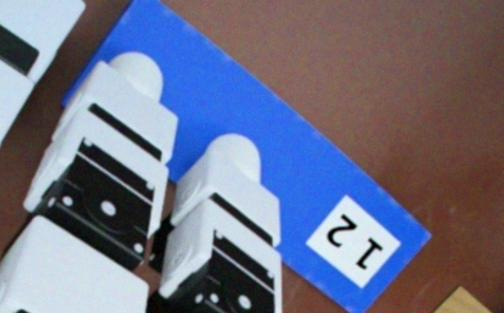

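Request:
move:
  arm2: {"target":[0.335,0.317,0.905,0.1745,0.9825,0.0626,-0.0080],"speed":0.15,"joints":{"hand_current_limit":0.4}}
  arm4: {"target":[-0.4789,-0.3498,0.91,0.0306,0.0304,0.9841,0.1727],"speed":0.15,"joints":{"hand_current_limit":0.4}}

Request:
move:
  arm2: {"target":[0.337,0.314,0.862,0.1745,0.9825,0.0626,-0.0080],"speed":0.08}

Scene clock: 792.73 s.
Joint torques (N m): arm1=[-0.26 2.49 8.51 1.44 0.18 -0.15] | arm2=[0.56 -12.51 5.96 0.98 0.32 -0.01] | arm3=[-1.67 -5.66 9.61 2.21 0.08 -0.13] | arm4=[-0.32 -20.07 12.25 -0.55 0.38 -0.06]
Motor temperatures (°C): arm1=[26 28 36 24 26 26] | arm2=[25 26 35 26 27 25] | arm3=[27 28 38 28 25 25] | arm4=[28 29 34 25 23 25]
Heat: arm1: hottest joint3_rad 36 °C; arm2: hottest joint3_rad 35 °C; arm3: hottest joint3_rad 38 °C; arm4: hottest joint3_rad 34 °C.
move: arm2 done; arm4 off_target
Joint velocities: within noise
arm1, arm3: as last shown
arm2.joint_positions: joint1_rad=+1.048 joint2_rad=+1.465 joint3_rad=+0.898 joint4_rad=-0.846 joint5_rad=+0.296 joint6_rad=+0.873 hand_index_mcp=+0.754 hand_index_abd=-0.001 hand_index_pip=+0.574 hand_index_dip=+0.694 hand_middle_mcp=+0.754 hand_middle_abd=-0.003 hand_middle_pip=+0.574 hand_middle_dip=+0.693 hand_ring_mcp=+0.851 hand_ring_abd=-0.001 hand_ring_pip=+0.104 hand_ring_dip=+0.303 hand_thumb_cmc=+1.000 hand_thumb_axl=+0.677 hand_thumb_mcp=+0.947 hand_thumb_ipl=+0.498 hand_current_limit=+0.400 hand_speed=-0.600
arm2.joint_status: all done
arm2.hand_state: goal,goal,goal,goal,goal,goal,goal,goal,goal,goal,goal,goal,goal,goal,goal,goal
arm2.index_mcp_current_ma: -1
arm2.index_abd_current_ma: -3
arm2.index_pip_current_ma: -7
arm2.index_dip_current_ma: -7
arm2.middle_mcp_current_ma: -1
arm2.middle_abd_current_ma: -8
arm2.middle_pip_current_ma: -6
arm2.middle_dip_current_ma: -7
arm2.ring_mcp_current_ma: 3
arm2.ring_abd_current_ma: -3
arm2.ring_pip_current_ma: 12
arm2.ring_dip_current_ma: 8
arm2.thumb_cmc_current_ma: 0
arm2.thumb_axl_current_ma: -2
arm2.thumb_mcp_current_ma: -11
arm2.thumb_ipl_current_ma: -7
arm2.hand_goal_index_mcp: 0.754
arm2.hand_goal_index_abd: 0.000
arm2.hand_goal_index_pip: 0.576
arm2.hand_goal_index_dip: 0.696
arm2.hand_goal_middle_mcp: 0.754
arm2.hand_goal_middle_abd: 0.000
arm2.hand_goal_middle_pip: 0.576
arm2.hand_goal_middle_dip: 0.696
arm2.hand_goal_ring_mcp: 0.850
arm2.hand_goal_ring_abd: 0.000
arm2.hand_goal_ring_pip: 0.100
arm2.hand_goal_ring_dip: 0.300
arm2.hand_goal_thumb_cmc: 1.000
arm2.hand_goal_thumb_axl: 0.678
arm2.hand_goal_thumb_mcp: 0.950
arm2.hand_goal_thumb_ipl: 0.500
arm2.hand: x=+0.3355 y=+0.3209 z=+0.8971 quat_wxyz=(+0.167, +0.984, +0.064, -0.018) (m; scene frame)
arm2.hand_target: x=+0.3350 y=+0.3171 z=+0.9050 quat_wxyz=(+0.175, +0.983, +0.063, -0.008) (m; scene frame)
arm2.hand_status: done (0.009 m and 1.4 deg from the pose sent, 0.030 m and 28.8 deg at the start)
arm4.joint_positions: joint1_rad=+1.223 joint2_rad=+1.852 joint3_rad=+1.555 joint4_rad=-1.276 joint5_rad=+0.353 joint6_rad=+1.330 hand_index_mcp=+0.754 hand_index_abd=+0.003 hand_index_pip=+0.574 hand_index_dip=+0.695 hand_middle_mcp=+0.754 hand_middle_abd=-0.004 hand_middle_pip=+0.574 hand_middle_dip=+0.694 hand_ring_mcp=+0.851 hand_ring_abd=+0.001 hand_ring_pip=+0.105 hand_ring_dip=+0.303 hand_thumb_cmc=+1.000 hand_thumb_axl=+0.677 hand_thumb_mcp=+0.946 hand_thumb_ipl=+0.498 hand_current_limit=+0.400 hand_speed=-0.600
arm4.joint_status: all done
arm4.hand_state: goal,goal,goal,goal,goal,goal,goal,goal,goal,goal,goal,goal,goal,goal,goal,goal
arm4.index_mcp_current_ma: -1
arm4.index_abd_current_ma: 10
arm4.index_pip_current_ma: -8
arm4.index_dip_current_ma: -2
arm4.middle_mcp_current_ma: -2
arm4.middle_abd_current_ma: -13
arm4.middle_pip_current_ma: -9
arm4.middle_dip_current_ma: -9
arm4.ring_mcp_current_ma: 2
arm4.ring_abd_current_ma: 3
arm4.ring_pip_current_ma: 18
arm4.ring_dip_current_ma: 13
arm4.thumb_cmc_current_ma: 0
arm4.thumb_axl_current_ma: -3
arm4.thumb_mcp_current_ma: -23
arm4.thumb_ipl_current_ma: -10
arm4.hand_goal_index_mcp: 0.754
arm4.hand_goal_index_abd: 0.000
arm4.hand_goal_index_pip: 0.576
arm4.hand_goal_index_dip: 0.696
arm4.hand_goal_middle_mcp: 0.754
arm4.hand_goal_middle_abd: 0.000
arm4.hand_goal_middle_pip: 0.576
arm4.hand_goal_middle_dip: 0.696
arm4.hand_goal_ring_mcp: 0.850
arm4.hand_goal_ring_abd: 0.000
arm4.hand_goal_ring_pip: 0.100
arm4.hand_goal_ring_dip: 0.300
arm4.hand_goal_thumb_cmc: 1.000
arm4.hand_goal_thumb_axl: 0.678
arm4.hand_goal_thumb_mcp: 0.950
arm4.hand_goal_thumb_ipl: 0.500
arm4.hand: x=-0.4651 y=-0.3544 z=+0.8937 quat_wxyz=(+0.047, +0.029, +0.984, +0.169) (m; scene frame)
arm4.hand_target: x=-0.4781 y=-0.3502 z=+0.9102 quat_wxyz=(+0.030, +0.030, +0.984, +0.173) (m; scene frame)
arm4.hand_status: off_target (0.022 m and 2.0 deg from the pose sent, 0.033 m and 3.8 deg at the start)
pictures: none

Scene clock: 793.93 s.
Joint torques (N m): arm1=[-0.26 2.49 8.51 1.43 0.18 -0.15] | arm2=[0.38 -8.35 4.97 1.33 0.2 -0.02] | arm3=[-1.67 -5.71 9.54 2.26 0.06 -0.16] | arm4=[-0.38 -20.07 12.23 -0.54 0.38 -0.06]
Motor temperatures (°C): arm1=[26 28 36 24 26 26] | arm2=[25 26 35 26 27 25] | arm3=[27 28 38 28 25 25] | arm4=[28 29 34 25 23 25]
Heat: arm1: hottest joint3_rad 36 °C; arm2: hottest joint3_rad 35 °C; arm3: hottest joint3_rad 38 °C; arm4: hottest joint3_rad 34 °C.
move: arm2 off_target
Joint velocities: within noise
arm1, arm3, arm4: as last shown
arm2.joint_positions: joint1_rad=+1.045 joint2_rad=+1.496 joint3_rad=+0.860 joint4_rad=-0.724 joint5_rad=+0.298 joint6_rad=+0.870 hand_index_mcp=+0.755 hand_index_abd=-0.001 hand_index_pip=+0.574 hand_index_dip=+0.694 hand_middle_mcp=+0.753 hand_middle_abd=+0.020 hand_middle_pip=+0.575 hand_middle_dip=+0.696 hand_ring_mcp=+0.851 hand_ring_abd=-0.001 hand_ring_pip=+0.104 hand_ring_dip=+0.303 hand_thumb_cmc=+1.000 hand_thumb_axl=+0.677 hand_thumb_mcp=+0.947 hand_thumb_ipl=+0.498 hand_current_limit=+0.400 hand_speed=-0.600
arm2.joint_status: not commanded
arm2.hand_state: goal,goal,goal,goal,goal,blocked,goal,goal,goal,goal,goal,goal,goal,goal,goal,goal
arm2.index_mcp_current_ma: 1
arm2.index_abd_current_ma: -3
arm2.index_pip_current_ma: -6
arm2.index_dip_current_ma: -7
arm2.middle_mcp_current_ma: -2
arm2.middle_abd_current_ma: 62
arm2.middle_pip_current_ma: -2
arm2.middle_dip_current_ma: -1
arm2.ring_mcp_current_ma: 4
arm2.ring_abd_current_ma: -3
arm2.ring_pip_current_ma: 12
arm2.ring_dip_current_ma: 8
arm2.thumb_cmc_current_ma: 0
arm2.thumb_axl_current_ma: -2
arm2.thumb_mcp_current_ma: -11
arm2.thumb_ipl_current_ma: -7
arm2.hand_goal_index_mcp: 0.754
arm2.hand_goal_index_abd: 0.000
arm2.hand_goal_index_pip: 0.576
arm2.hand_goal_index_dip: 0.696
arm2.hand_goal_middle_mcp: 0.754
arm2.hand_goal_middle_abd: 0.000
arm2.hand_goal_middle_pip: 0.576
arm2.hand_goal_middle_dip: 0.696
arm2.hand_goal_ring_mcp: 0.850
arm2.hand_goal_ring_abd: 0.000
arm2.hand_goal_ring_pip: 0.100
arm2.hand_goal_ring_dip: 0.300
arm2.hand_goal_thumb_cmc: 1.000
arm2.hand_goal_thumb_axl: 0.678
arm2.hand_goal_thumb_mcp: 0.950
arm2.hand_goal_thumb_ipl: 0.500
arm2.hand: x=+0.3412 y=+0.3157 z=+0.8785 quat_wxyz=(+0.183, +0.981, +0.060, +0.002) (m; scene frame)
arm2.hand_target: x=+0.3366 y=+0.3146 z=+0.8624 quat_wxyz=(+0.174, +0.983, +0.063, -0.008) (m; scene frame)
arm2.hand_status: off_target (0.017 m and 1.5 deg from the pose sent, 0.036 m and 1.4 deg at the start)
pictures: none


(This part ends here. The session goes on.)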